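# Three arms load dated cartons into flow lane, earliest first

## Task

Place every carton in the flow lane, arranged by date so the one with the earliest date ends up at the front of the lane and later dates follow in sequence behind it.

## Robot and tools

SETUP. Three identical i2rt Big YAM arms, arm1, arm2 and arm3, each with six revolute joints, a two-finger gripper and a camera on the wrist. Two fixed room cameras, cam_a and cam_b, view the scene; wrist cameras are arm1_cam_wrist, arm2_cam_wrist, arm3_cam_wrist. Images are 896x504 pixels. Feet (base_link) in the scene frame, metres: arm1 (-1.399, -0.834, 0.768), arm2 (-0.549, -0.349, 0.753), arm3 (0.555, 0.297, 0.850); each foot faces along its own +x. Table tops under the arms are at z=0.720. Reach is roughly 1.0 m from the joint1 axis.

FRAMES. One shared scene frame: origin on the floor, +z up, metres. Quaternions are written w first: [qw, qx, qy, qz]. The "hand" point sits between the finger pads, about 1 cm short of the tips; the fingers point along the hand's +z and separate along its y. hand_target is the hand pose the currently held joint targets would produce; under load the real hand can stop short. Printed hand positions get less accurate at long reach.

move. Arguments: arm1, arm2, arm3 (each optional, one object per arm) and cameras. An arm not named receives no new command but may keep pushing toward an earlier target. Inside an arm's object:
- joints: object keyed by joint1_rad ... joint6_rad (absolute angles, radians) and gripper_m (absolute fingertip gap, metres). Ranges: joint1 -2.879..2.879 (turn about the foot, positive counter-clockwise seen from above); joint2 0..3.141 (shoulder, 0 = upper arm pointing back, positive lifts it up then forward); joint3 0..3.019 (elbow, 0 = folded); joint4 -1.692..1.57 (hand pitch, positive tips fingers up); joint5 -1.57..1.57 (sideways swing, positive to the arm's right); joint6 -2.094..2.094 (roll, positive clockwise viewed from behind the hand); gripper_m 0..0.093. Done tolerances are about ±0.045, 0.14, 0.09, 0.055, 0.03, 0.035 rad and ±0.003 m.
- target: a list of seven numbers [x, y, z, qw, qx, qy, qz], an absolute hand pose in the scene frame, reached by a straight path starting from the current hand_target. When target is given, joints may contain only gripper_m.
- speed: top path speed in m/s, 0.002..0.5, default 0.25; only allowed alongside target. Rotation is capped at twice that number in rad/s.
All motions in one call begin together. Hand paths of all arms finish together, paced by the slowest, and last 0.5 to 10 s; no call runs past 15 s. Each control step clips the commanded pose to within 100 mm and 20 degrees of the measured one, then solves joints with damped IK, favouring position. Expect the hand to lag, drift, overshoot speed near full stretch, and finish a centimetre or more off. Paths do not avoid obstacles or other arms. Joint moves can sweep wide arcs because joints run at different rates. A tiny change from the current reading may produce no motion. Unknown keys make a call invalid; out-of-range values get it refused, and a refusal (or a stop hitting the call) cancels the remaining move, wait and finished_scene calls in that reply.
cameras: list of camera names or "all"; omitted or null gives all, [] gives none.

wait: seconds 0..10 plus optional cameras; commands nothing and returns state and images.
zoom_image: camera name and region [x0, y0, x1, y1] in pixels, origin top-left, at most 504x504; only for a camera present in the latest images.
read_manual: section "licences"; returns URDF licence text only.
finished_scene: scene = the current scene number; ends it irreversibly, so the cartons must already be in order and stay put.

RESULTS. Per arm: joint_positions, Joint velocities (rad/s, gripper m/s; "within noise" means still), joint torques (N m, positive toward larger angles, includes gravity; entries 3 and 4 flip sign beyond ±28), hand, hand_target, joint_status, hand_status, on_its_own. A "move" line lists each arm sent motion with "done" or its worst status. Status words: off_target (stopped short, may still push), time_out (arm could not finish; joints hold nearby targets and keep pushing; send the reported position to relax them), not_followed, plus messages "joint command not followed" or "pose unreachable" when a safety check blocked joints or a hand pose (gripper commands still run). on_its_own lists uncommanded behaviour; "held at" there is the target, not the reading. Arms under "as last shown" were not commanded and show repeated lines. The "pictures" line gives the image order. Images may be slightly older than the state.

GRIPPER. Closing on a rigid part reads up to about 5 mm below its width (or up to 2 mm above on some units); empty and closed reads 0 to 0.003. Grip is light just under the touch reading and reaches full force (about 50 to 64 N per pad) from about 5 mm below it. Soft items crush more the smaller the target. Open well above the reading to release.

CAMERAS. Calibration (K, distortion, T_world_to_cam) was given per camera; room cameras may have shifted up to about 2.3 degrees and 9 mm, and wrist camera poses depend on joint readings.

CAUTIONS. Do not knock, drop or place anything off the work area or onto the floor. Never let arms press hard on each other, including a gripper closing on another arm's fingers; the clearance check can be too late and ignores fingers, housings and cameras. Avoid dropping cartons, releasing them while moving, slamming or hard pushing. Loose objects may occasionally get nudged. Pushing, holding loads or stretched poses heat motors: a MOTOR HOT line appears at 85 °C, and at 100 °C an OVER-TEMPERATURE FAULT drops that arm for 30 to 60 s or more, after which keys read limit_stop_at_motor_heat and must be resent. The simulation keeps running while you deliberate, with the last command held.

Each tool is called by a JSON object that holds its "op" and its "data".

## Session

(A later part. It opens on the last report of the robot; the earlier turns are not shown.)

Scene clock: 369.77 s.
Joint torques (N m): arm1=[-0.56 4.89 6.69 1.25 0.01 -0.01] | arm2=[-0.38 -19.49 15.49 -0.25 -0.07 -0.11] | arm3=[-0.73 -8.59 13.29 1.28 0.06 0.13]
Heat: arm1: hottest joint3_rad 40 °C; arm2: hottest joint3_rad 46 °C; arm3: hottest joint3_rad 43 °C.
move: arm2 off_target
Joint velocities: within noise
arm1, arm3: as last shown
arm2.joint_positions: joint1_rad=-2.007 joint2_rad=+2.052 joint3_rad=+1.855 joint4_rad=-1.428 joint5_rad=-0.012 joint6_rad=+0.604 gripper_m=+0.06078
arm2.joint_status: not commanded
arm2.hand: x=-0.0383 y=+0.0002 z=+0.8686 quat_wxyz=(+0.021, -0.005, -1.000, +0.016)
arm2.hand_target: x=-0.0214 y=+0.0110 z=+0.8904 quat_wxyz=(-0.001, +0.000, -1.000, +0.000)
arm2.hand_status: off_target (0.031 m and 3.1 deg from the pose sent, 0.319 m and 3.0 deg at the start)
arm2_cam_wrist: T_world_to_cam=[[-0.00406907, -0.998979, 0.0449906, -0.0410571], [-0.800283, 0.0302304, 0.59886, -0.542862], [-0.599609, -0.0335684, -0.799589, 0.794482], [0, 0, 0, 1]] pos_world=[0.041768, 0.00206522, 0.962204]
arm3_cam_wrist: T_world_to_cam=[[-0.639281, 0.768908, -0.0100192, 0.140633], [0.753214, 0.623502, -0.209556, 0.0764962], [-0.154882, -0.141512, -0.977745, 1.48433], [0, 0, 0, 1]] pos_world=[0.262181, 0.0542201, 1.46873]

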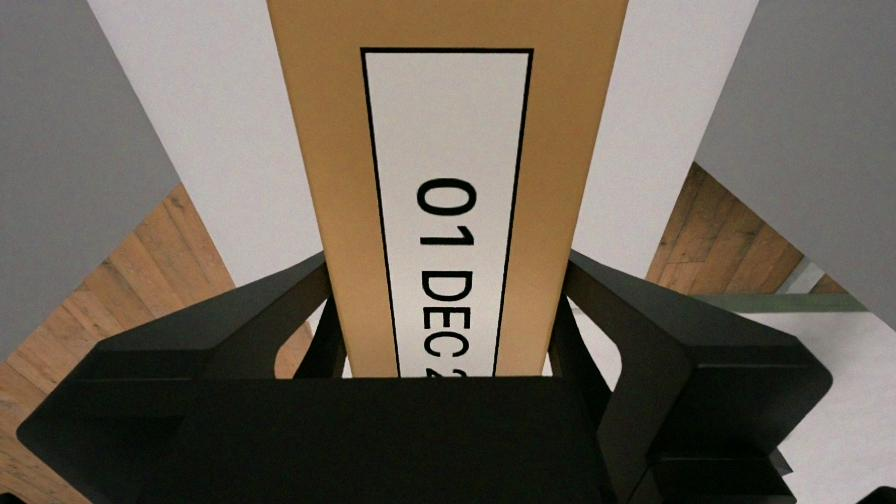

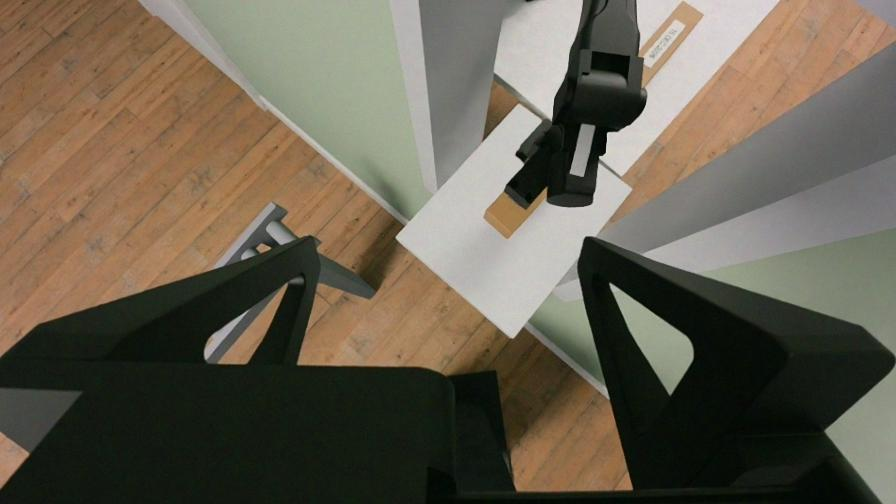

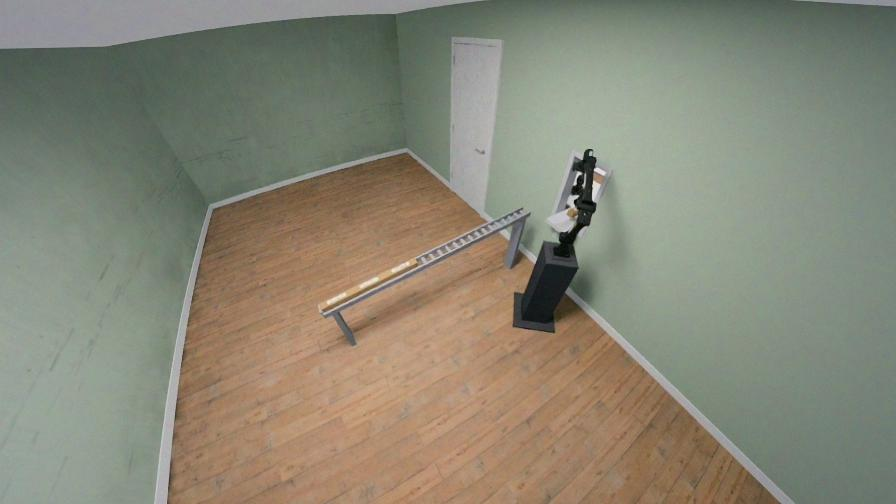

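{"op": "move", "data": {"arm2": {"target": [-0.013, 0.012, 0.80, 0, 0, 1, 0], "speed": 0.12}, "cameras": ["arm3_cam_wrist"]}}

{"op": "move", "data": {"arm2": {"target": [-0.013, 0.012, 0.78, 0, 0, 1, 0], "speed": 0.06}, "cameras": ["arm3_cam_wrist"]}}

Scene clock: 374.27 s.
Joint torques (N m): arm1=[-0.62 4.89 6.68 1.25 0 0] | arm2=[-0.67 -20.48 9.51 0.61 -0.07 -0.12] | arm3=[-0.79 -8.76 13.23 1.24 0.07 0.13]
Heat: arm1: hottest joint3_rad 40 °C; arm2: hottest joint3_rad 46 °C; arm3: hottest joint3_rad 43 °C.
move: arm2 done
Joint velocities: within noise
arm1, arm3: as last shown
arm2.joint_positions: joint1_rad=-2.007 joint2_rad=+2.142 joint3_rad=+1.823 joint4_rad=-1.260 joint5_rad=-0.012 joint6_rad=+0.600 gripper_m=+0.06078
arm2.joint_status: not commanded
arm2.hand: x=-0.0164 y=+0.0138 z=+0.8002 quat_wxyz=(+0.002, -0.002, -1.000, +0.003)
arm2.hand_target: x=-0.0130 y=+0.0120 z=+0.8001 quat_wxyz=(+0.000, +0.000, -1.000, +0.000)
arm2.hand_status: done (0.004 m and 0.5 deg from the pose sent, 0.074 m and 3.1 deg at the start)
arm3_cam_wrist: T_world_to_cam=[[-0.639281, 0.768908, -0.0100192, 0.140633], [0.753214, 0.623502, -0.209556, 0.0764962], [-0.154882, -0.141512, -0.977745, 1.48433], [0, 0, 0, 1]] pos_world=[0.262181, 0.0542201, 1.46873]

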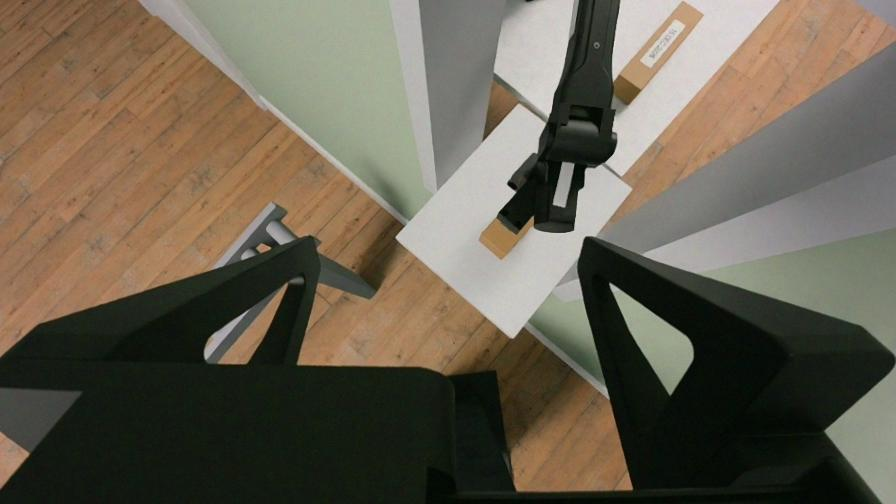

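Scene clock: 375.33 s.
Joint torques (N m): arm1=[-0.56 4.84 6.71 1.25 0.01 0] | arm2=[0.21 -20.54 9.05 0.64 -0.07 -0.1] | arm3=[-0.85 -8.76 13.15 1.25 0.07 0.13]
Heat: arm1: hottest joint3_rad 40 °C; arm2: hottest joint3_rad 46 °C; arm3: hottest joint3_rad 43 °C.
move: arm2 done
Joint velocities: within noise
arm1.joint_positions: joint1_rad=+0.217 joint2_rad=+0.494 joint3_rad=+1.498 joint4_rad=-1.492 joint5_rad=+0.002 joint6_rad=+0.004 gripper_m=+0.09297
arm1.joint_status: not commanded
arm1.hand: x=-1.4379 y=-0.9747 z=+1.3435 quat_wxyz=(-0.312, -0.683, -0.520, +0.407)
arm1.hand_target: x=-1.4404 y=-0.9756 z=+1.3418 quat_wxyz=(-0.305, -0.689, -0.518, +0.406)
arm1.hand_status: not commanded
arm2.joint_positions: joint1_rad=-2.007 joint2_rad=+2.154 joint3_rad=+1.803 joint4_rad=-1.218 joint5_rad=-0.012 joint6_rad=+0.600 gripper_m=+0.06078
arm2.joint_status: not commanded
arm2.hand: x=-0.0146 y=+0.0148 z=+0.7858 quat_wxyz=(-0.002, -0.002, -1.000, +0.000)
arm2.hand_target: x=-0.0131 y=+0.0119 z=+0.7799 quat_wxyz=(+0.000, +0.000, -1.000, +0.000)
arm2.hand_status: done (0.007 m and 0.4 deg from the pose sent, 0.021 m and 0.5 deg at the start)
arm3: as last shown
arm3_cam_wrist: T_world_to_cam=[[-0.639281, 0.768908, -0.0100192, 0.140633], [0.753214, 0.623502, -0.209556, 0.0764962], [-0.154882, -0.141512, -0.977745, 1.48433], [0, 0, 0, 1]] pos_world=[0.262181, 0.0542201, 1.46873]

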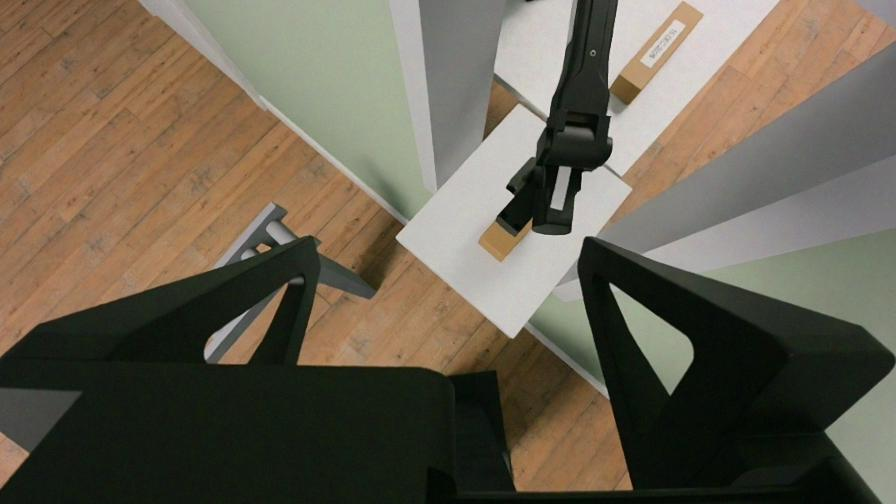

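{"op": "move", "data": {"arm2": {"target": [-0.013, 0.012, 0.767, 0, 0, 1, 0], "speed": 0.06}, "cameras": ["arm3_cam_wrist"]}}

{"op": "zoom_image", "data": {"camera": "arm3_cam_wrist", "region": [390, 90, 640, 350]}}

Scene clock: 380.53 s.
Joint torques (N m): arm1=[-0.44 4.89 6.71 1.26 0 0] | arm2=[-0.62 -19.55 8.35 0.95 -0.07 -0.11] | arm3=[-0.67 -8.64 13.26 1.28 0.06 0.14]
Heat: arm1: hottest joint3_rad 40 °C; arm2: hottest joint3_rad 47 °C; arm3: hottest joint3_rad 43 °C.
move: arm2 off_target
Joint velocities: within noise
arm1, arm3: as last shown
arm2.joint_positions: joint1_rad=-2.007 joint2_rad=+2.155 joint3_rad=+1.800 joint4_rad=-1.197 joint5_rad=-0.013 joint6_rad=+0.600 gripper_m=+0.06078
arm2.joint_status: not commanded
arm2.hand: x=-0.0116 y=+0.0169 z=+0.7840 quat_wxyz=(-0.009, -0.002, -1.000, -0.005)
arm2.hand_target: x=-0.0132 y=+0.0118 z=+0.7672 quat_wxyz=(+0.000, +0.000, -1.000, +0.000)
arm2.hand_status: off_target (0.018 m and 1.2 deg from the pose sent, 0.019 m and 0.4 deg at the start)
arm3_cam_wrist: T_world_to_cam=[[-0.639281, 0.768908, -0.0100192, 0.140633], [0.753214, 0.623502, -0.209556, 0.0764962], [-0.154882, -0.141512, -0.977745, 1.48433], [0, 0, 0, 1]] pos_world=[0.262181, 0.0542201, 1.46873]

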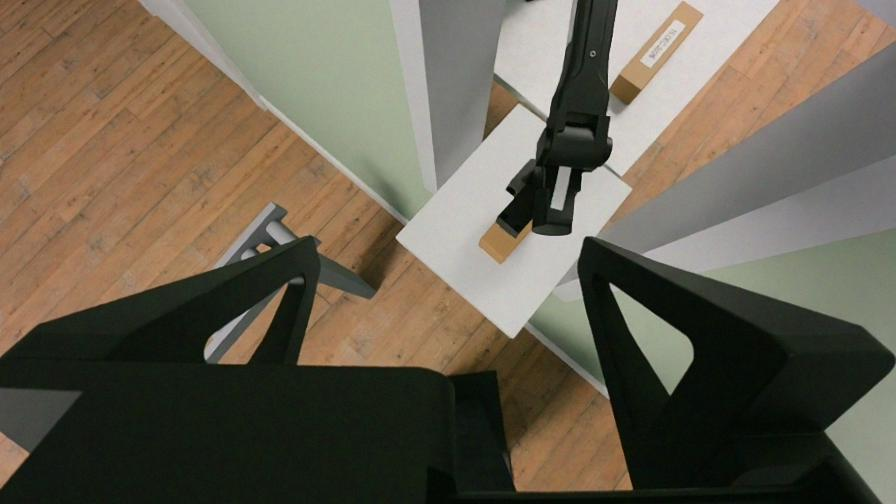

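Scaled by 1.938 (camera's finer frame: 1280x720).

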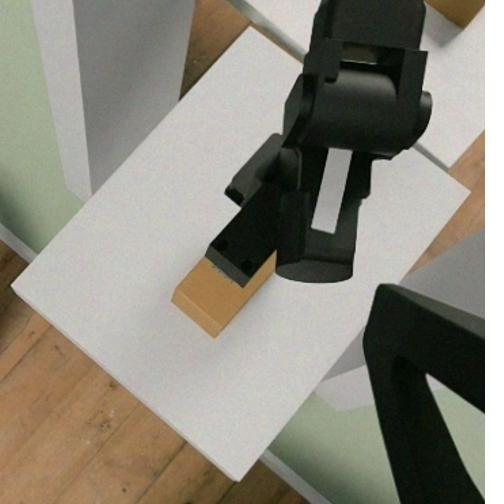

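{"op": "move", "data": {"arm2": {"joints": {"gripper_m": 0.093}}, "cameras": []}}

{"op": "move", "data": {"arm2": {"target": [-0.03, 0.005, 0.93, 0, 0, 1, 0], "speed": 0.25}, "cameras": ["arm2_cam_wrist"]}}

Scene clock: 383.03 s.
Joint torques (N m): arm1=[-0.56 4.84 6.69 1.26 0 -0.01] | arm2=[-0.62 -18.96 8.31 0.75 -0.05 -0.11] | arm3=[-0.79 -8.94 13.24 1.29 0.06 0.11]
Heat: arm1: hottest joint3_rad 40 °C; arm2: hottest joint3_rad 46 °C; arm3: hottest joint3_rad 43 °C.
move: arm2 done
Joint velocities: within noise
arm1, arm3: as last shown
arm2.joint_positions: joint1_rad=-2.007 joint2_rad=+2.155 joint3_rad=+1.800 joint4_rad=-1.194 joint5_rad=-0.013 joint6_rad=+0.600 gripper_m=+0.09285
arm2.joint_status: all done
arm2.hand: x=-0.0109 y=+0.0174 z=+0.7840 quat_wxyz=(-0.010, -0.002, -1.000, -0.006)
arm2.hand_target: x=-0.0133 y=+0.0118 z=+0.7672 quat_wxyz=(+0.000, +0.000, -1.000, +0.000)
arm2.hand_status: not commanded

Scene clock: 384.57 s.
Joint torques (N m): arm1=[-0.56 4.89 6.69 1.26 0 -0.01] | arm2=[-0.44 -17.67 14.04 -0.2 -0.04 -0.1] | arm3=[-0.79 -8.59 13.22 1.26 0.06 0.13]
Heat: arm1: hottest joint3_rad 40 °C; arm2: hottest joint3_rad 47 °C; arm3: hottest joint3_rad 43 °C.
move: arm2 off_target
Joint velocities: within noise
arm1, arm3: as last shown
arm2.joint_positions: joint1_rad=-2.007 joint2_rad=+1.993 joint3_rad=+1.910 joint4_rad=-1.507 joint5_rad=-0.013 joint6_rad=+0.600 gripper_m=+0.09294
arm2.joint_status: not commanded
arm2.hand: x=-0.0422 y=-0.0012 z=+0.9243 quat_wxyz=(+0.007, -0.003, -1.000, +0.006)
arm2.hand_target: x=-0.0305 y=+0.0046 z=+0.9300 quat_wxyz=(-0.001, +0.000, -1.000, +0.000)
arm2.hand_status: off_target (0.015 m and 1.1 deg from the pose sent, 0.148 m and 1.4 deg at the start)
arm2_cam_wrist: T_world_to_cam=[[0.0000063425, -0.999689, 0.0249273, -0.0262491], [-0.816501, 0.0143865, 0.577165, -0.559926], [-0.577344, -0.0203569, -0.816247, 0.852996], [0, 0, 0, 1]] pos_world=[0.0352928, -0.000821223, 1.02008]

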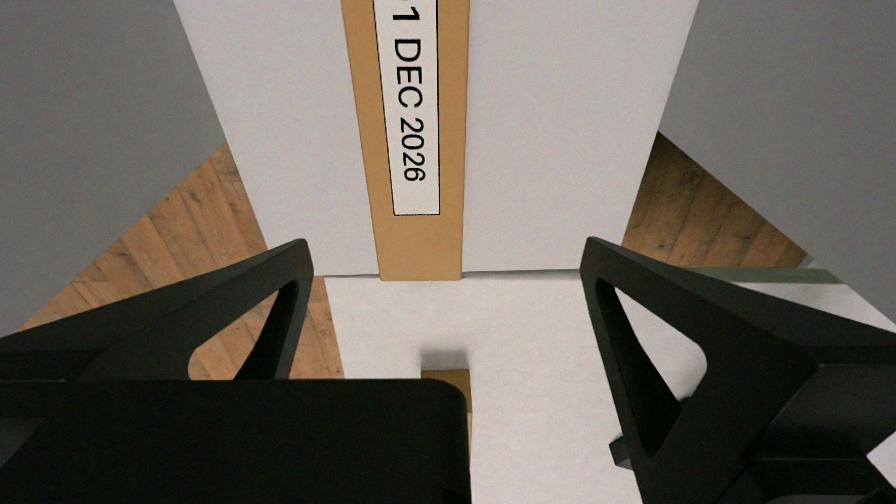

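{"op": "move", "data": {"arm2": {"target": [-0.33, 0.0, 0.93, 0, 0, 1, 0], "speed": 0.3}, "arm3": {"joints": {"joint1_rad": -0.232, "joint2_rad": 1.321, "joint3_rad": 0.922, "joint4_rad": -1.172, "joint5_rad": 0.0, "joint6_rad": 0.604, "gripper_m": 0.093}}, "cameras": ["arm3_cam_wrist"]}}

Scene clock: 402.10 s.
Joint torques (N m): arm1=[-0.62 4.89 6.71 1.25 0.01 0] | arm2=[0.21 -10.58 8.62 0.68 0.12 0.11] | arm3=[-0.56 -12.28 9.74 0.38 0.11 0.15]
Heat: arm1: hottest joint3_rad 40 °C; arm2: hottest joint3_rad 51 °C; arm3: hottest joint3_rad 43 °C.
move: arm2 done; arm3 done
Joint velocities: within noise
arm1: as last shown
arm2.joint_positions: joint1_rad=-1.607 joint2_rad=+1.438 joint3_rad=+1.214 joint4_rad=-1.338 joint5_rad=-0.016 joint6_rad=+0.989 gripper_m=+0.09294
arm2.joint_status: not commanded
arm2.hand: x=-0.3272 y=+0.0014 z=+0.9355 quat_wxyz=(-0.001, +0.003, -1.000, -0.003)
arm2.hand_target: x=-0.3300 y=-0.0001 z=+0.9301 quat_wxyz=(+0.000, +0.000, -1.000, +0.000)
arm2.hand_status: done (0.006 m and 0.5 deg from the pose sent, 0.288 m and 1.1 deg at the start)
arm3.joint_positions: joint1_rad=-0.224 joint2_rad=+1.323 joint3_rad=+0.926 joint4_rad=-1.173 joint5_rad=+0.000 joint6_rad=+0.596 gripper_m=+0.09310
arm3.joint_status: all done
arm3.hand: x=+0.2699 y=+0.0984 z=+0.9701 quat_wxyz=(+0.000, -1.000, -0.008, -0.001)
arm3.hand_target: x=+0.2695 y=+0.1014 z=+0.9694 quat_wxyz=(+0.000, -1.000, +0.000, -0.001)
arm3.hand_status: not commanded
arm3_cam_wrist: T_world_to_cam=[[-0.000292991, 0.999995, -0.00306379, -0.0944128], [0.802138, 0.00206453, 0.597135, -0.794122], [0.597139, -0.00228263, -0.802135, 0.740175], [0, 0, 0, 1]] pos_world=[0.194981, 0.0977414, 1.06763]

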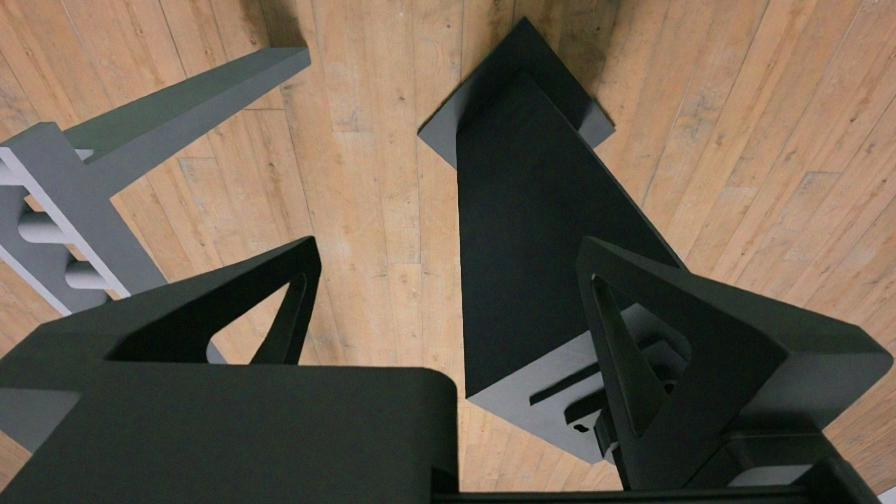

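{"op": "move", "data": {"arm2": {"joints": {"joint1_rad": 2.281, "joint2_rad": 1.6, "joint3_rad": 1.445, "joint4_rad": -1.416, "joint5_rad": 0.0, "joint6_rad": -0.419}}, "arm3": {"target": [-0.01, 0.0155, 0.93, 0, 1, 0, 0], "speed": 0.2}, "cameras": ["arm2_cam_wrist", "arm3_cam_wrist"]}}

Scene clock: 409.47 s.
Joint torques (N m): arm1=[-0.56 4.89 6.69 1.26 0.01 0] | arm2=[-0.09 -13.63 11.85 -0.1 -0.04 -0.11] | arm3=[-0.79 -23.36 14.83 0.09 0.11 -0.03]
Heat: arm1: hottest joint3_rad 40 °C; arm2: hottest joint3_rad 51 °C; arm3: hottest joint3_rad 43 °C.
move: arm2 done; arm3 off_target
Joint velocities: within noise
arm1: as last shown
arm2.joint_positions: joint1_rad=+2.282 joint2_rad=+1.604 joint3_rad=+1.420 joint4_rad=-1.408 joint5_rad=-0.001 joint6_rad=-0.410 gripper_m=+0.09305
arm2.joint_status: all done
arm2.hand: x=-0.4702 y=-0.8127 z=+0.9505 quat_wxyz=(+0.001, +0.475, +0.880, +0.005)
arm2.hand_target: x=-0.4698 y=-0.8179 z=+0.9615 quat_wxyz=(+0.007, +0.471, +0.882, -0.003)
arm2.hand_status: not commanded
arm3.joint_positions: joint1_rad=-0.363 joint2_rad=+2.037 joint3_rad=+1.744 joint4_rad=-1.284 joint5_rad=+0.000 joint6_rad=+0.473 gripper_m=+0.09310
arm3.joint_status: not commanded
arm3.hand: x=+0.0051 y=+0.0163 z=+0.9311 quat_wxyz=(+0.001, -1.000, -0.001, -0.004)
arm3.hand_target: x=-0.0094 y=+0.0158 z=+0.9301 quat_wxyz=(+0.000, -1.000, +0.000, +0.001)
arm3.hand_status: off_target (0.015 m and 0.4 deg from the pose sent, 0.295 m and 0.9 deg at the start)
arm2_cam_wrist: T_world_to_cam=[[-0.833168, -0.553014, 0.00253731, -0.845525], [-0.453845, 0.686368, 0.568264, -0.187648], [-0.316, 0.472308, -0.822842, 1.1403], [0, 0, 0, 1]] pos_world=[-0.429294, -0.877363, 1.04706]
arm3_cam_wrist: T_world_to_cam=[[0.0145522, 0.999894, -0.000109678, -0.0153809], [0.798927, -0.0115614, 0.601317, -0.561993], [0.601252, -0.00883812, -0.799011, 0.864074], [0, 0, 0, 1]] pos_world=[-0.0703112, 0.0165186, 1.02834]

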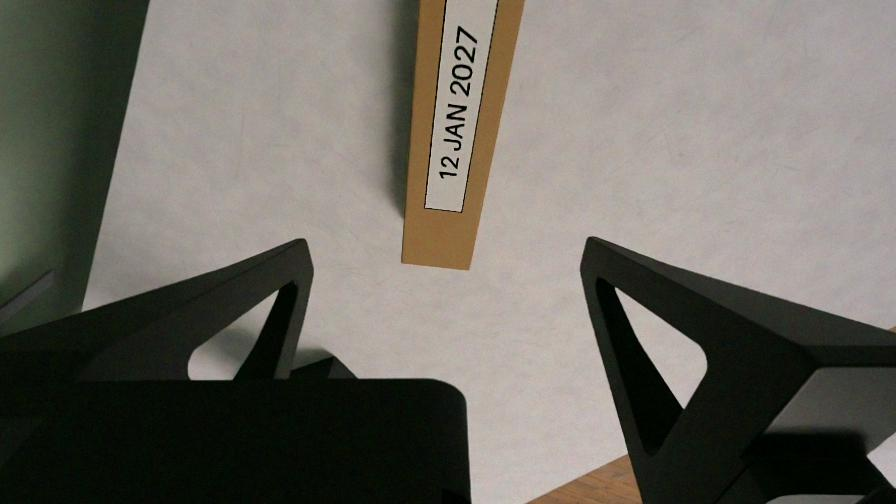

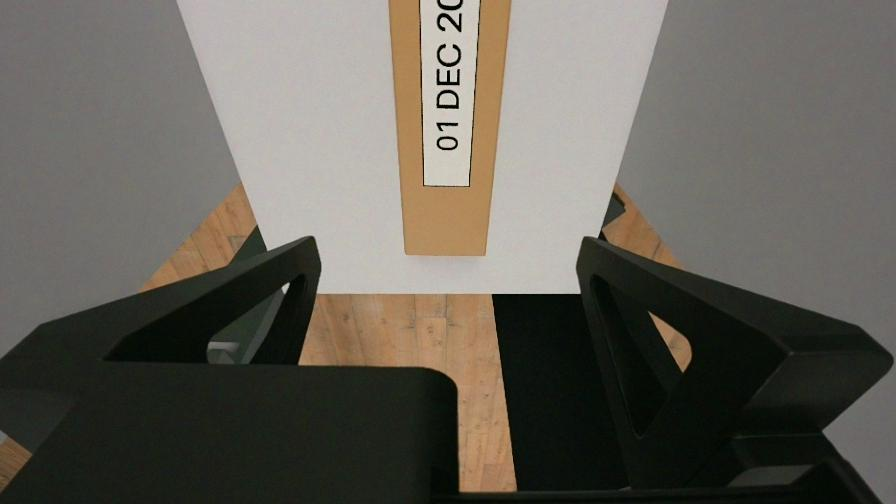

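{"op": "move", "data": {"arm2": {"joints": {"joint1_rad": -1.166, "joint2_rad": 1.34, "joint3_rad": 1.1, "joint4_rad": -1.331, "joint5_rad": 0.0, "joint6_rad": 1.43}}, "arm3": {"target": [-0.028, 0.0145, 0.776, 0, 1, 0, 0], "speed": 0.15}, "cameras": ["arm2_cam_wrist", "arm3_cam_wrist"]}}

Scene clock: 432.97 s.
Joint torques (N m): arm1=[-0.62 4.84 6.69 1.25 0 0] | arm2=[-0.62 -9.47 8.43 -0.02 0.06 0.09] | arm3=[-0.97 -25.47 10.5 0.69 0.11 -0.02]
Heat: arm1: hottest joint3_rad 39 °C; arm2: hottest joint3_rad 51 °C; arm3: hottest joint3_rad 44 °C.
move: arm2 done; arm3 off_target
Joint velocities: within noise
arm1: as last shown
arm2.joint_positions: joint1_rad=-1.159 joint2_rad=+1.346 joint3_rad=+1.117 joint4_rad=-1.325 joint5_rad=+0.001 joint6_rad=+1.420 gripper_m=+0.09311
arm2.joint_status: all done
arm2.hand: x=-0.5015 y=+0.0295 z=+0.9317 quat_wxyz=(-0.006, +0.012, -1.000, -0.003)
arm2.hand_target: x=-0.4999 y=+0.0217 z=+0.9272 quat_wxyz=(-0.005, +0.003, -1.000, +0.006)
arm2.hand_status: not commanded
arm3.joint_positions: joint1_rad=-0.372 joint2_rad=+2.258 joint3_rad=+1.724 joint4_rad=-1.029 joint5_rad=+0.000 joint6_rad=+0.461 gripper_m=+0.09310
arm3.joint_status: not commanded
arm3.hand: x=-0.0222 y=+0.0091 z=+0.7883 quat_wxyz=(-0.002, -1.000, -0.002, +0.002)
arm3.hand_target: x=-0.0278 y=+0.0147 z=+0.7762 quat_wxyz=(+0.000, -1.000, +0.000, +0.000)
arm3.hand_status: off_target (0.015 m and 0.3 deg from the pose sent, 0.159 m and 0.4 deg at the start)
arm2_cam_wrist: T_world_to_cam=[[0.0282038, -0.999569, 0.00810116, 0.034157], [-0.83151, -0.0189622, 0.555187, -0.92566], [-0.554794, -0.0223945, -0.831686, 0.62021], [0, 0, 0, 1]] pos_world=[-0.42657, 0.0304791, 1.02946]
arm3_cam_wrist: T_world_to_cam=[[0.0127167, 0.999902, -0.00577074, -0.00338022], [0.805441, -0.00682328, 0.592637, -0.447407], [0.59254, -0.0121844, -0.805449, 0.771109], [0, 0, 0, 1]] pos_world=[-0.0965098, 0.0097226, 0.886219]

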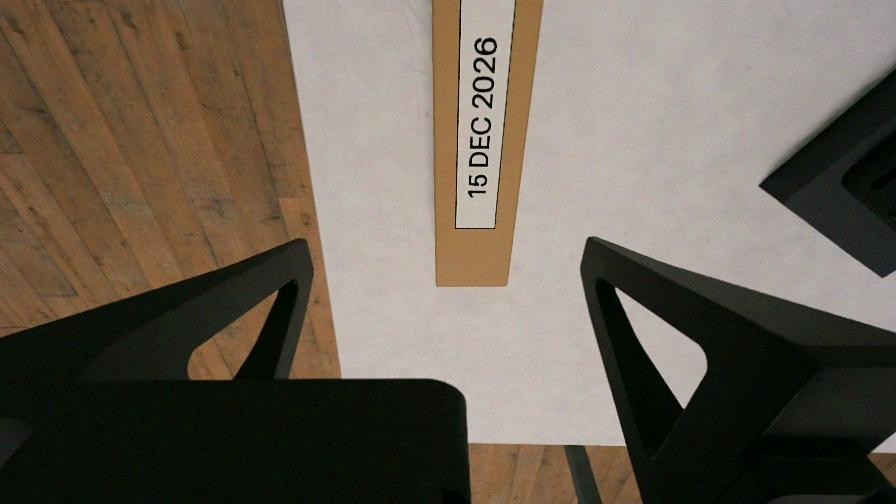

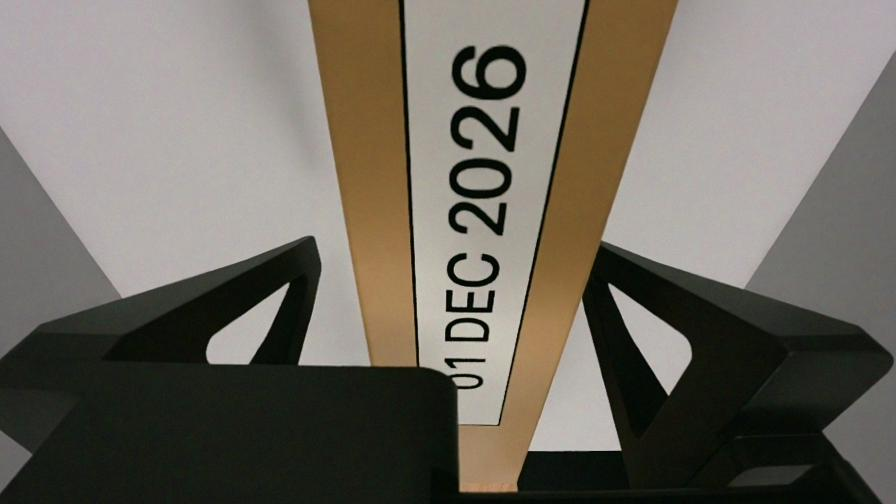

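{"op": "move", "data": {"arm3": {"target": [-0.026, 0.022, 0.766, 0, 1, 0, 0], "speed": 0.1}, "cameras": ["arm3_cam_wrist"]}}

Scene clock: 436.93 s.
Joint torques (N m): arm1=[-0.56 4.89 6.71 1.26 0.01 0] | arm2=[-0.56 -9.41 8.42 -0.02 0.06 0.09] | arm3=[-0.79 -25.47 8.99 0.75 0.1 -0.03]
Heat: arm1: hottest joint3_rad 39 °C; arm2: hottest joint3_rad 51 °C; arm3: hottest joint3_rad 44 °C.
move: arm3 off_target
Joint velocities: within noise
arm1, arm2: as last shown
arm3.joint_positions: joint1_rad=-0.382 joint2_rad=+2.258 joint3_rad=+1.715 joint4_rad=-1.002 joint5_rad=+0.000 joint6_rad=+0.452 gripper_m=+0.09310
arm3.joint_status: not commanded
arm3.hand: x=-0.0276 y=+0.0138 z=+0.7855 quat_wxyz=(-0.006, -1.000, -0.001, +0.010)
arm3.hand_target: x=-0.0255 y=+0.0220 z=+0.7665 quat_wxyz=(+0.000, -1.000, +0.000, +0.000)
arm3.hand_status: off_target (0.021 m and 1.3 deg from the pose sent, 0.026 m and 0.3 deg at the start)
arm3_cam_wrist: T_world_to_cam=[[0.014044, 0.999803, -0.013997, -0.00152588], [0.815085, -0.0033388, 0.579332, -0.430639], [0.579171, -0.0195449, -0.814972, 0.779449], [0, 0, 0, 1]] pos_world=[-0.100406, 0.015322, 0.88469]

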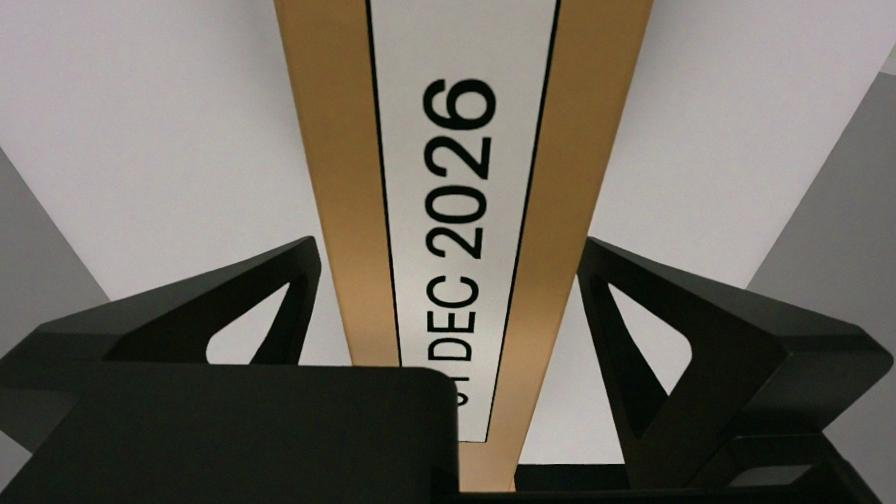

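{"op": "move", "data": {"arm3": {"joints": {"gripper_m": 0.05}}, "cameras": ["arm3_cam_wrist"]}}

{"op": "move", "data": {"arm3": {"target": [-0.02, 0.018, 0.93, 0, 1, 0, 0], "speed": 0.15}, "cameras": ["arm3_cam_wrist"]}}

Scene clock: 445.43 s.
Joint torques (N m): arm1=[-0.56 4.78 6.71 1.26 0 0] | arm2=[-0.56 -9.47 8.43 -0.02 0.05 0.09] | arm3=[-0.73 -25.47 8.91 0.79 0.05 -0.03]
Heat: arm1: hottest joint3_rad 39 °C; arm2: hottest joint3_rad 50 °C; arm3: hottest joint3_rad 43 °C.
move: arm3 off_target
Joint velocities: within noise
arm1.joint_positions: joint1_rad=+0.217 joint2_rad=+0.494 joint3_rad=+1.498 joint4_rad=-1.492 joint5_rad=+0.002 joint6_rad=+0.004 gripper_m=+0.09297
arm1.joint_status: not commanded
arm1.hand: x=-1.4379 y=-0.9747 z=+1.3435 quat_wxyz=(-0.312, -0.683, -0.520, +0.407)
arm1.hand_target: x=-1.4404 y=-0.9756 z=+1.3418 quat_wxyz=(-0.305, -0.689, -0.518, +0.406)
arm1.hand_status: not commanded
arm2: as last shown
arm3.joint_positions: joint1_rad=-0.382 joint2_rad=+2.258 joint3_rad=+1.715 joint4_rad=-1.002 joint5_rad=+0.001 joint6_rad=+0.452 gripper_m=+0.05843
arm3.joint_status: gripper_m off_target (ended at +0.05846, target +0.05000)
arm3.hand: x=-0.0278 y=+0.0140 z=+0.7855 quat_wxyz=(-0.005, -1.000, -0.001, +0.011)
arm3.hand_target: x=-0.0255 y=+0.0221 z=+0.7665 quat_wxyz=(+0.000, -1.000, +0.000, +0.000)
arm3.hand_status: not commanded
arm3_cam_wrist: T_world_to_cam=[[0.0133143, 0.999829, -0.0128037, -0.00275477], [0.815666, -0.0034535, 0.578513, -0.429772], [0.57837, -0.018146, -0.815572, 0.779937], [0, 0, 0, 1]] pos_world=[-0.100506, 0.0154229, 0.884689]

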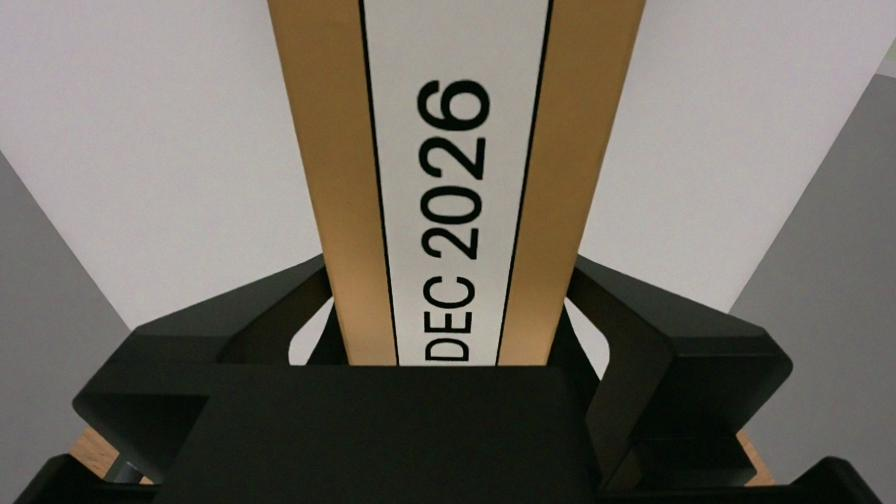

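Scene clock: 447.37 s.
Joint torques (N m): arm1=[-0.62 4.89 6.71 1.25 0 -0.01] | arm2=[-0.56 -9.41 8.43 -0.01 0.06 0.09] | arm3=[0.09 -28.86 15.46 -0.08 0.05 0.07]
Heat: arm1: hottest joint3_rad 39 °C; arm2: hottest joint3_rad 49 °C; arm3: hottest joint3_rad 44 °C.
move: arm3 off_target
Joint velocities: within noise
arm1, arm2: as last shown
arm3.joint_positions: joint1_rad=-0.382 joint2_rad=+2.107 joint3_rad=+1.765 joint4_rad=-1.297 joint5_rad=+0.001 joint6_rad=+0.451 gripper_m=+0.05843
arm3.joint_status: not commanded
arm3.hand: x=-0.0003 y=+0.0276 z=+0.8969 quat_wxyz=(+0.015, -0.999, -0.001, -0.031)
arm3.hand_target: x=-0.0183 y=+0.0188 z=+0.9305 quat_wxyz=(+0.000, -1.000, +0.000, +0.000)
arm3.hand_status: off_target (0.040 m and 4.0 deg from the pose sent, 0.145 m and 1.3 deg at the start)
arm3_cam_wrist: T_world_to_cam=[[0.0122356, 0.999501, 0.0291179, -0.0527292], [0.764489, -0.0281206, 0.644024, -0.574846], [0.644521, 0.0143803, -0.764451, 0.808408], [0, 0, 0, 1]] pos_world=[-0.0809281, 0.0249127, 0.989738]

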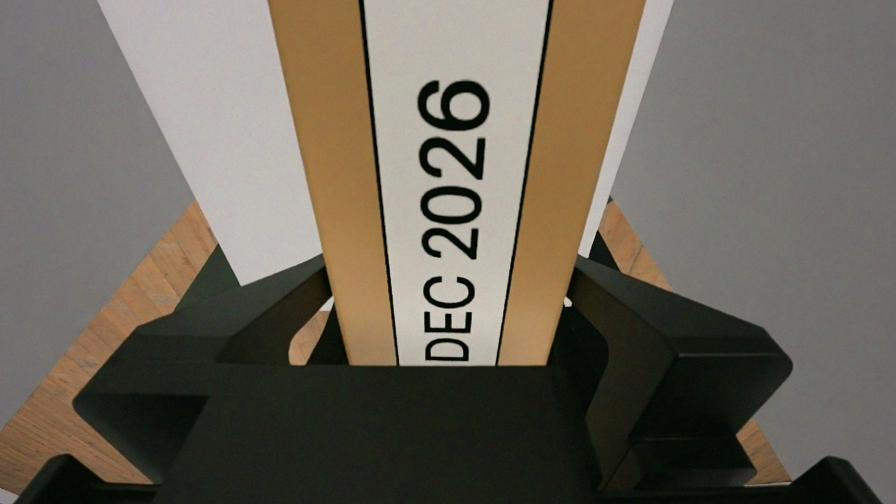

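{"op": "move", "data": {"arm3": {"target": [0.27, 0.09, 0.95, 0, 1, 0, 0], "speed": 0.25}, "cameras": []}}

{"op": "move", "data": {"arm3": {"joints": {"joint1_rad": 1.0, "joint2_rad": 1.95, "joint3_rad": 1.9, "joint4_rad": -1.52, "joint5_rad": 0.0, "joint6_rad": -1.306}}, "cameras": ["arm3_cam_wrist", "cam_b"]}}

Scene clock: 457.13 s.
Joint torques (N m): arm1=[-0.56 4.89 6.69 1.25 0.01 -0.01] | arm2=[-0.62 -9.47 8.43 0.01 0.05 0.09] | arm3=[1.08 -14.39 10.07 0.31 0.14 0.15]
Heat: arm1: hottest joint3_rad 39 °C; arm2: hottest joint3_rad 49 °C; arm3: hottest joint3_rad 45 °C.
move: arm3 done
Joint velocities: within noise
arm1, arm2: as last shown
arm3.joint_positions: joint1_rad=-0.215 joint2_rad=+1.379 joint3_rad=+0.897 joint4_rad=-1.111 joint5_rad=-0.001 joint6_rad=+0.623 gripper_m=+0.05843
arm3.joint_status: not commanded
arm3.hand: x=+0.2701 y=+0.0944 z=+0.9420 quat_wxyz=(+0.006, -1.000, +0.001, -0.010)
arm3.hand_target: x=+0.2701 y=+0.0900 z=+0.9499 quat_wxyz=(+0.000, -1.000, +0.000, +0.000)
arm3.hand_status: done (0.009 m and 1.4 deg from the pose sent, 0.282 m and 4.0 deg at the start)

Scene clock: 459.13 s.
Joint torques (N m): arm1=[-0.62 4.89 6.71 1.24 0 -0.01] | arm2=[-0.62 -9.47 8.43 -0.01 0.05 0.09] | arm3=[-0.26 -26.75 15.45 -0.2 0 -0.03]
Heat: arm1: hottest joint3_rad 39 °C; arm2: hottest joint3_rad 48 °C; arm3: hottest joint3_rad 45 °C.
move: arm3 done
Joint velocities: within noise
arm1, arm2: as last shown
arm3.joint_positions: joint1_rad=+1.003 joint2_rad=+1.963 joint3_rad=+1.849 joint4_rad=-1.511 joint5_rad=-0.001 joint6_rad=-1.298 gripper_m=+0.05856
arm3.joint_status: all done
arm3.hand: x=+0.7117 y=-0.2769 z=+1.0160 quat_wxyz=(+0.006, -0.003, -1.000, -0.026)
arm3.hand_target: x=+0.7127 y=-0.2883 z=+1.0427 quat_wxyz=(-0.001, +0.000, -1.000, +0.000)
arm3.hand_status: not commanded
arm3_cam_wrist: T_world_to_cam=[[-0.0211078, -0.99828, -0.0546914, -0.20486], [-0.796184, -0.0163016, 0.604835, -0.0504764], [-0.604687, 0.0563111, -0.79447, 1.37612], [0, 0, 0, 1]] pos_world=[0.787608, -0.282821, 1.11261]

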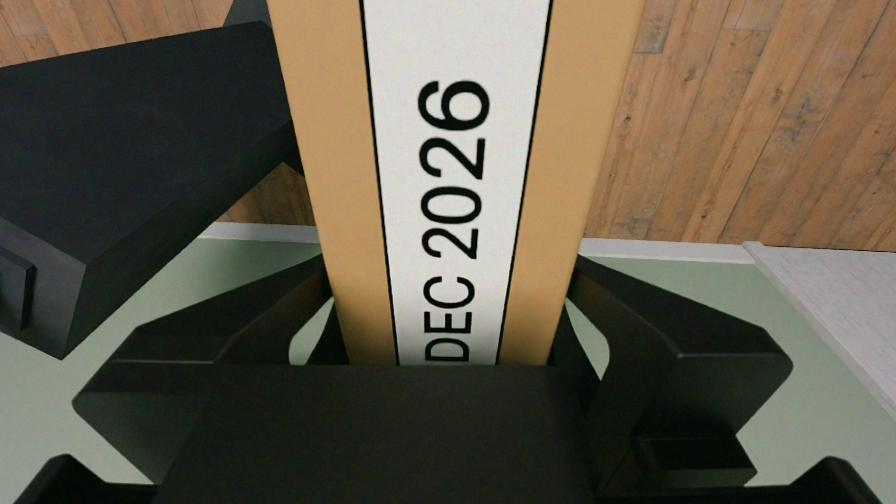

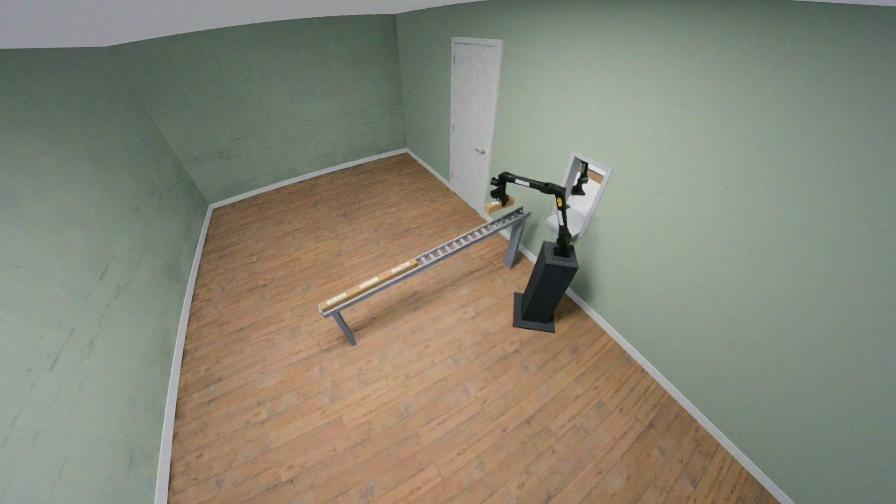

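{"op": "zoom_image", "data": {"camera": "cam_b", "region": [460, 160, 600, 270]}}

Scaled by 3.600 (camera's finer frame: 1280x720).

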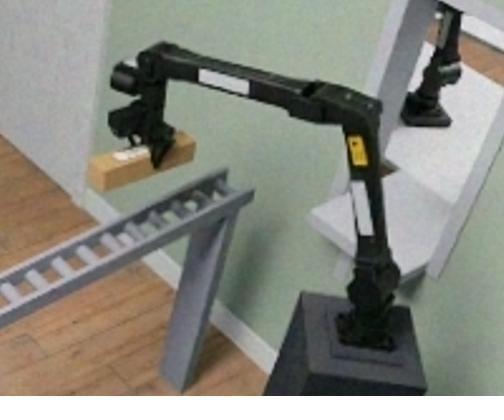

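{"op": "move", "data": {"arm3": {"joints": {"joint1_rad": 1.197, "joint2_rad": 2.45, "joint3_rad": 2.236, "joint4_rad": -1.30, "joint5_rad": 0.0, "joint6_rad": -1.108}}, "cameras": ["arm3_cam_wrist", "cam_b"]}}

{"op": "zoom_image", "data": {"camera": "cam_b", "region": [420, 160, 600, 290]}}

Scene clock: 483.90 s.
Joint torques (N m): arm1=[-0.56 4.95 6.71 1.28 0 -0.01] | arm2=[-0.56 -9.47 8.43 -0.02 0.05 0.09] | arm3=[0.44 -34.37 15.34 0.38 -0.02 0.11]
Heat: arm1: hottest joint3_rad 39 °C; arm2: hottest joint3_rad 47 °C; arm3: hottest joint3_rad 49 °C.
move: arm3 done
Joint velocities: within noise
arm1, arm2: as last shown
arm3.joint_positions: joint1_rad=+1.196 joint2_rad=+2.478 joint3_rad=+2.181 joint4_rad=-1.304 joint5_rad=-0.001 joint6_rad=-1.116 gripper_m=+0.05856
arm3.joint_status: all done
arm3.hand: x=+0.8746 y=-0.3471 z=+0.8030 quat_wxyz=(+0.005, +0.003, -1.000, -0.014)
arm3.hand_target: x=+0.8862 y=-0.3684 z=+0.8435 quat_wxyz=(-0.014, +0.000, -1.000, +0.025)
arm3.hand_status: not commanded
arm3_cam_wrist: T_world_to_cam=[[-0.00953003, -0.999492, -0.0304032, -0.31324], [-0.796657, -0.0107871, 0.604336, 0.209664], [-0.604357, 0.0299803, -0.79615, 1.30133], [0, 0, 0, 1]] pos_world=[0.950515, -0.349833, 0.899825]

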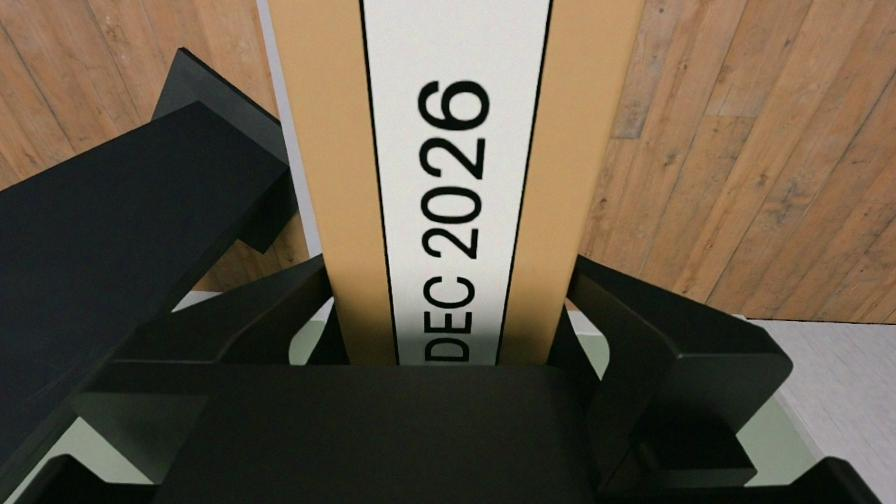

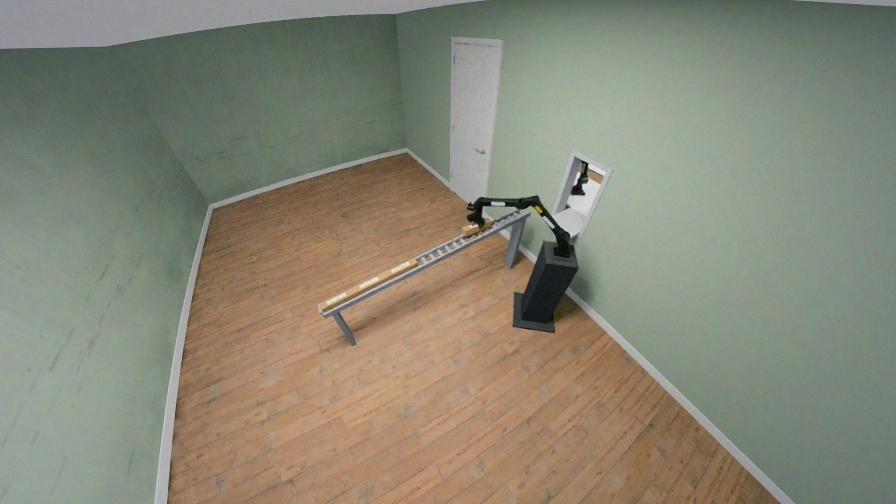

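Scaled by 2.800 (camera's finer frame: 1280x720).

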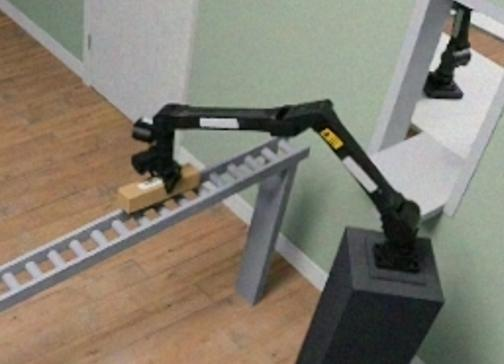

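{"op": "move", "data": {"cameras": ["arm3_cam_wrist", "cam_b"]}}

Scene clock: 504.33 s.
Joint torques (N m): arm1=[-0.56 4.89 6.71 1.25 0 -0.01] | arm2=[-0.56 -9.41 8.43 -0.02 0.05 0.09] | arm3=[0.21 -34.26 15.32 0.39 -0.03 0.13]
Heat: arm1: hottest joint3_rad 39 °C; arm2: hottest joint3_rad 46 °C; arm3: hottest joint3_rad 49 °C.
Joint velocities: within noise
arm1.joint_positions: joint1_rad=+0.217 joint2_rad=+0.494 joint3_rad=+1.498 joint4_rad=-1.492 joint5_rad=+0.002 joint6_rad=+0.004 gripper_m=+0.09297
arm1.joint_status: not commanded
arm1.hand: x=-1.4379 y=-0.9747 z=+1.3435 quat_wxyz=(-0.312, -0.683, -0.520, +0.407) (m; scene frame)
arm1.hand_target: x=-1.4404 y=-0.9756 z=+1.3418 quat_wxyz=(-0.305, -0.689, -0.518, +0.406) (m; scene frame)
arm1.hand_status: not commanded
arm2.joint_positions: joint1_rad=-1.159 joint2_rad=+1.346 joint3_rad=+1.117 joint4_rad=-1.325 joint5_rad=+0.001 joint6_rad=+1.420 gripper_m=+0.09311
arm2.joint_status: not commanded
arm2.hand: x=-0.5015 y=+0.0295 z=+0.9317 quat_wxyz=(-0.006, +0.012, -1.000, -0.003) (m; scene frame)
arm2.hand_target: x=-0.4999 y=+0.0217 z=+0.9272 quat_wxyz=(-0.005, +0.003, -1.000, +0.006) (m; scene frame)
arm2.hand_status: not commanded
arm3.joint_positions: joint1_rad=+1.196 joint2_rad=+2.478 joint3_rad=+2.181 joint4_rad=-1.304 joint5_rad=-0.001 joint6_rad=-1.116 gripper_m=+0.05856
arm3.joint_status: all done
arm3.hand: x=+0.8746 y=-0.3471 z=+0.8030 quat_wxyz=(+0.005, +0.003, -1.000, -0.014) (m; scene frame)
arm3.hand_target: x=+0.8862 y=-0.3684 z=+0.8435 quat_wxyz=(-0.014, +0.000, -1.000, +0.025) (m; scene frame)
arm3.hand_status: not commanded
pictures: arm3_cam_wrist, cam_b
camera_calibration:
arm3_cam_wrist: T_world_to_cam=[[-0.00953003, -0.999492, -0.0304032, -0.31324], [-0.796657, -0.0107871, 0.604336, 0.209664], [-0.604357, 0.0299803, -0.79615, 1.30133], [0, 0, 0, 1]] pos_world=[0.950515, -0.349833, 0.899825]

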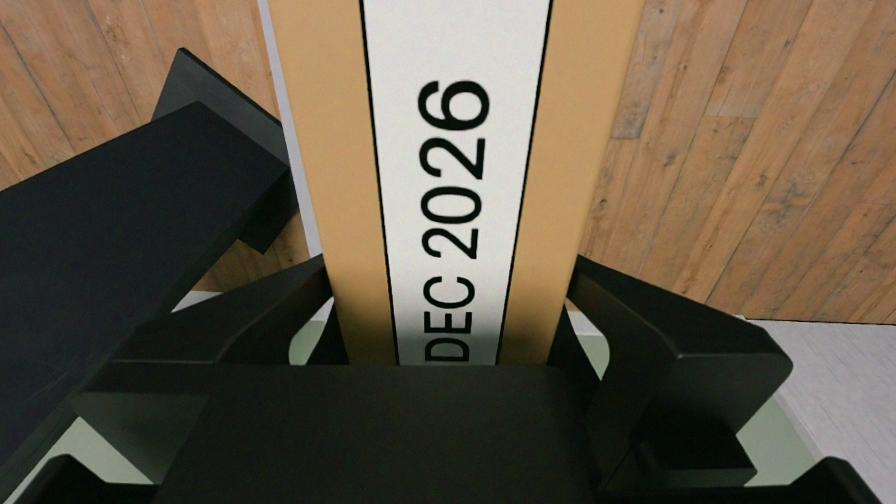

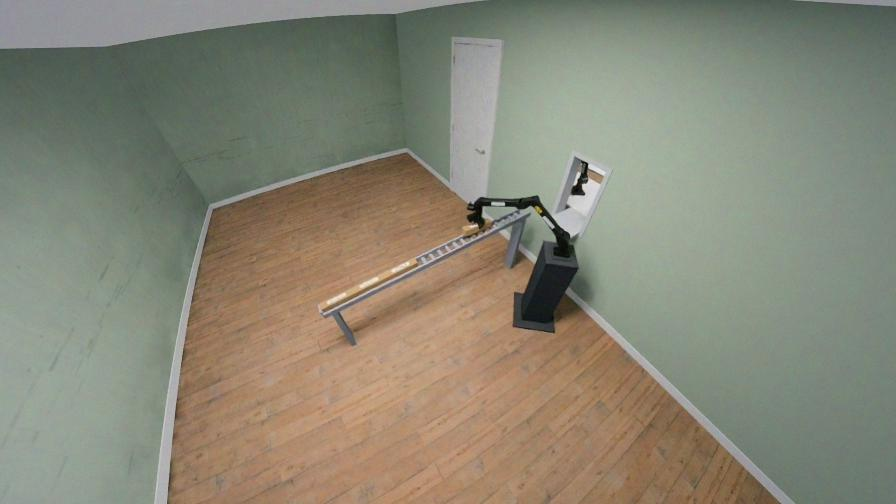

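{"op": "zoom_image", "data": {"camera": "cam_b", "region": [380, 180, 560, 300]}}

{"op": "zoom_image", "data": {"camera": "arm3_cam_wrist", "region": [200, 0, 700, 300]}}

Scaled by 2.800 (camera's finer frame: 1280x720).

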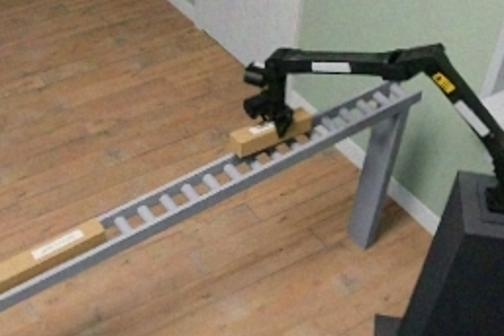

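Scaled by 1.008 (camera's finer frame: 1280x720).

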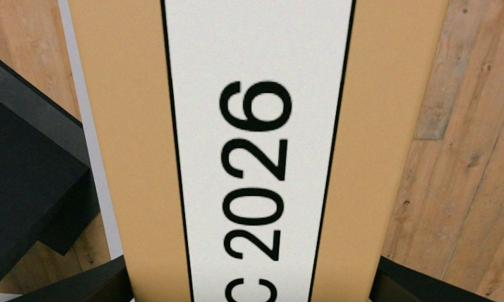

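{"op": "zoom_image", "data": {"camera": "cam_b", "region": [440, 200, 540, 256]}}

{"op": "zoom_image", "data": {"camera": "cam_b", "region": [390, 220, 490, 276]}}

Scaled by 5.040 (camera's finer frame: 1280x720).

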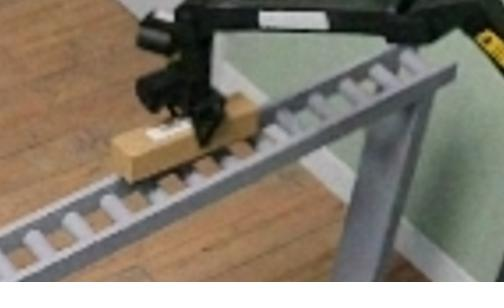

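Scaled by 5.040 (camera's finer frame: 1280x720).

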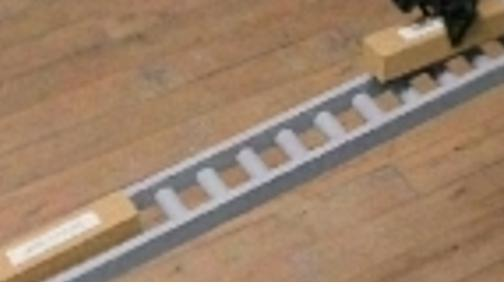

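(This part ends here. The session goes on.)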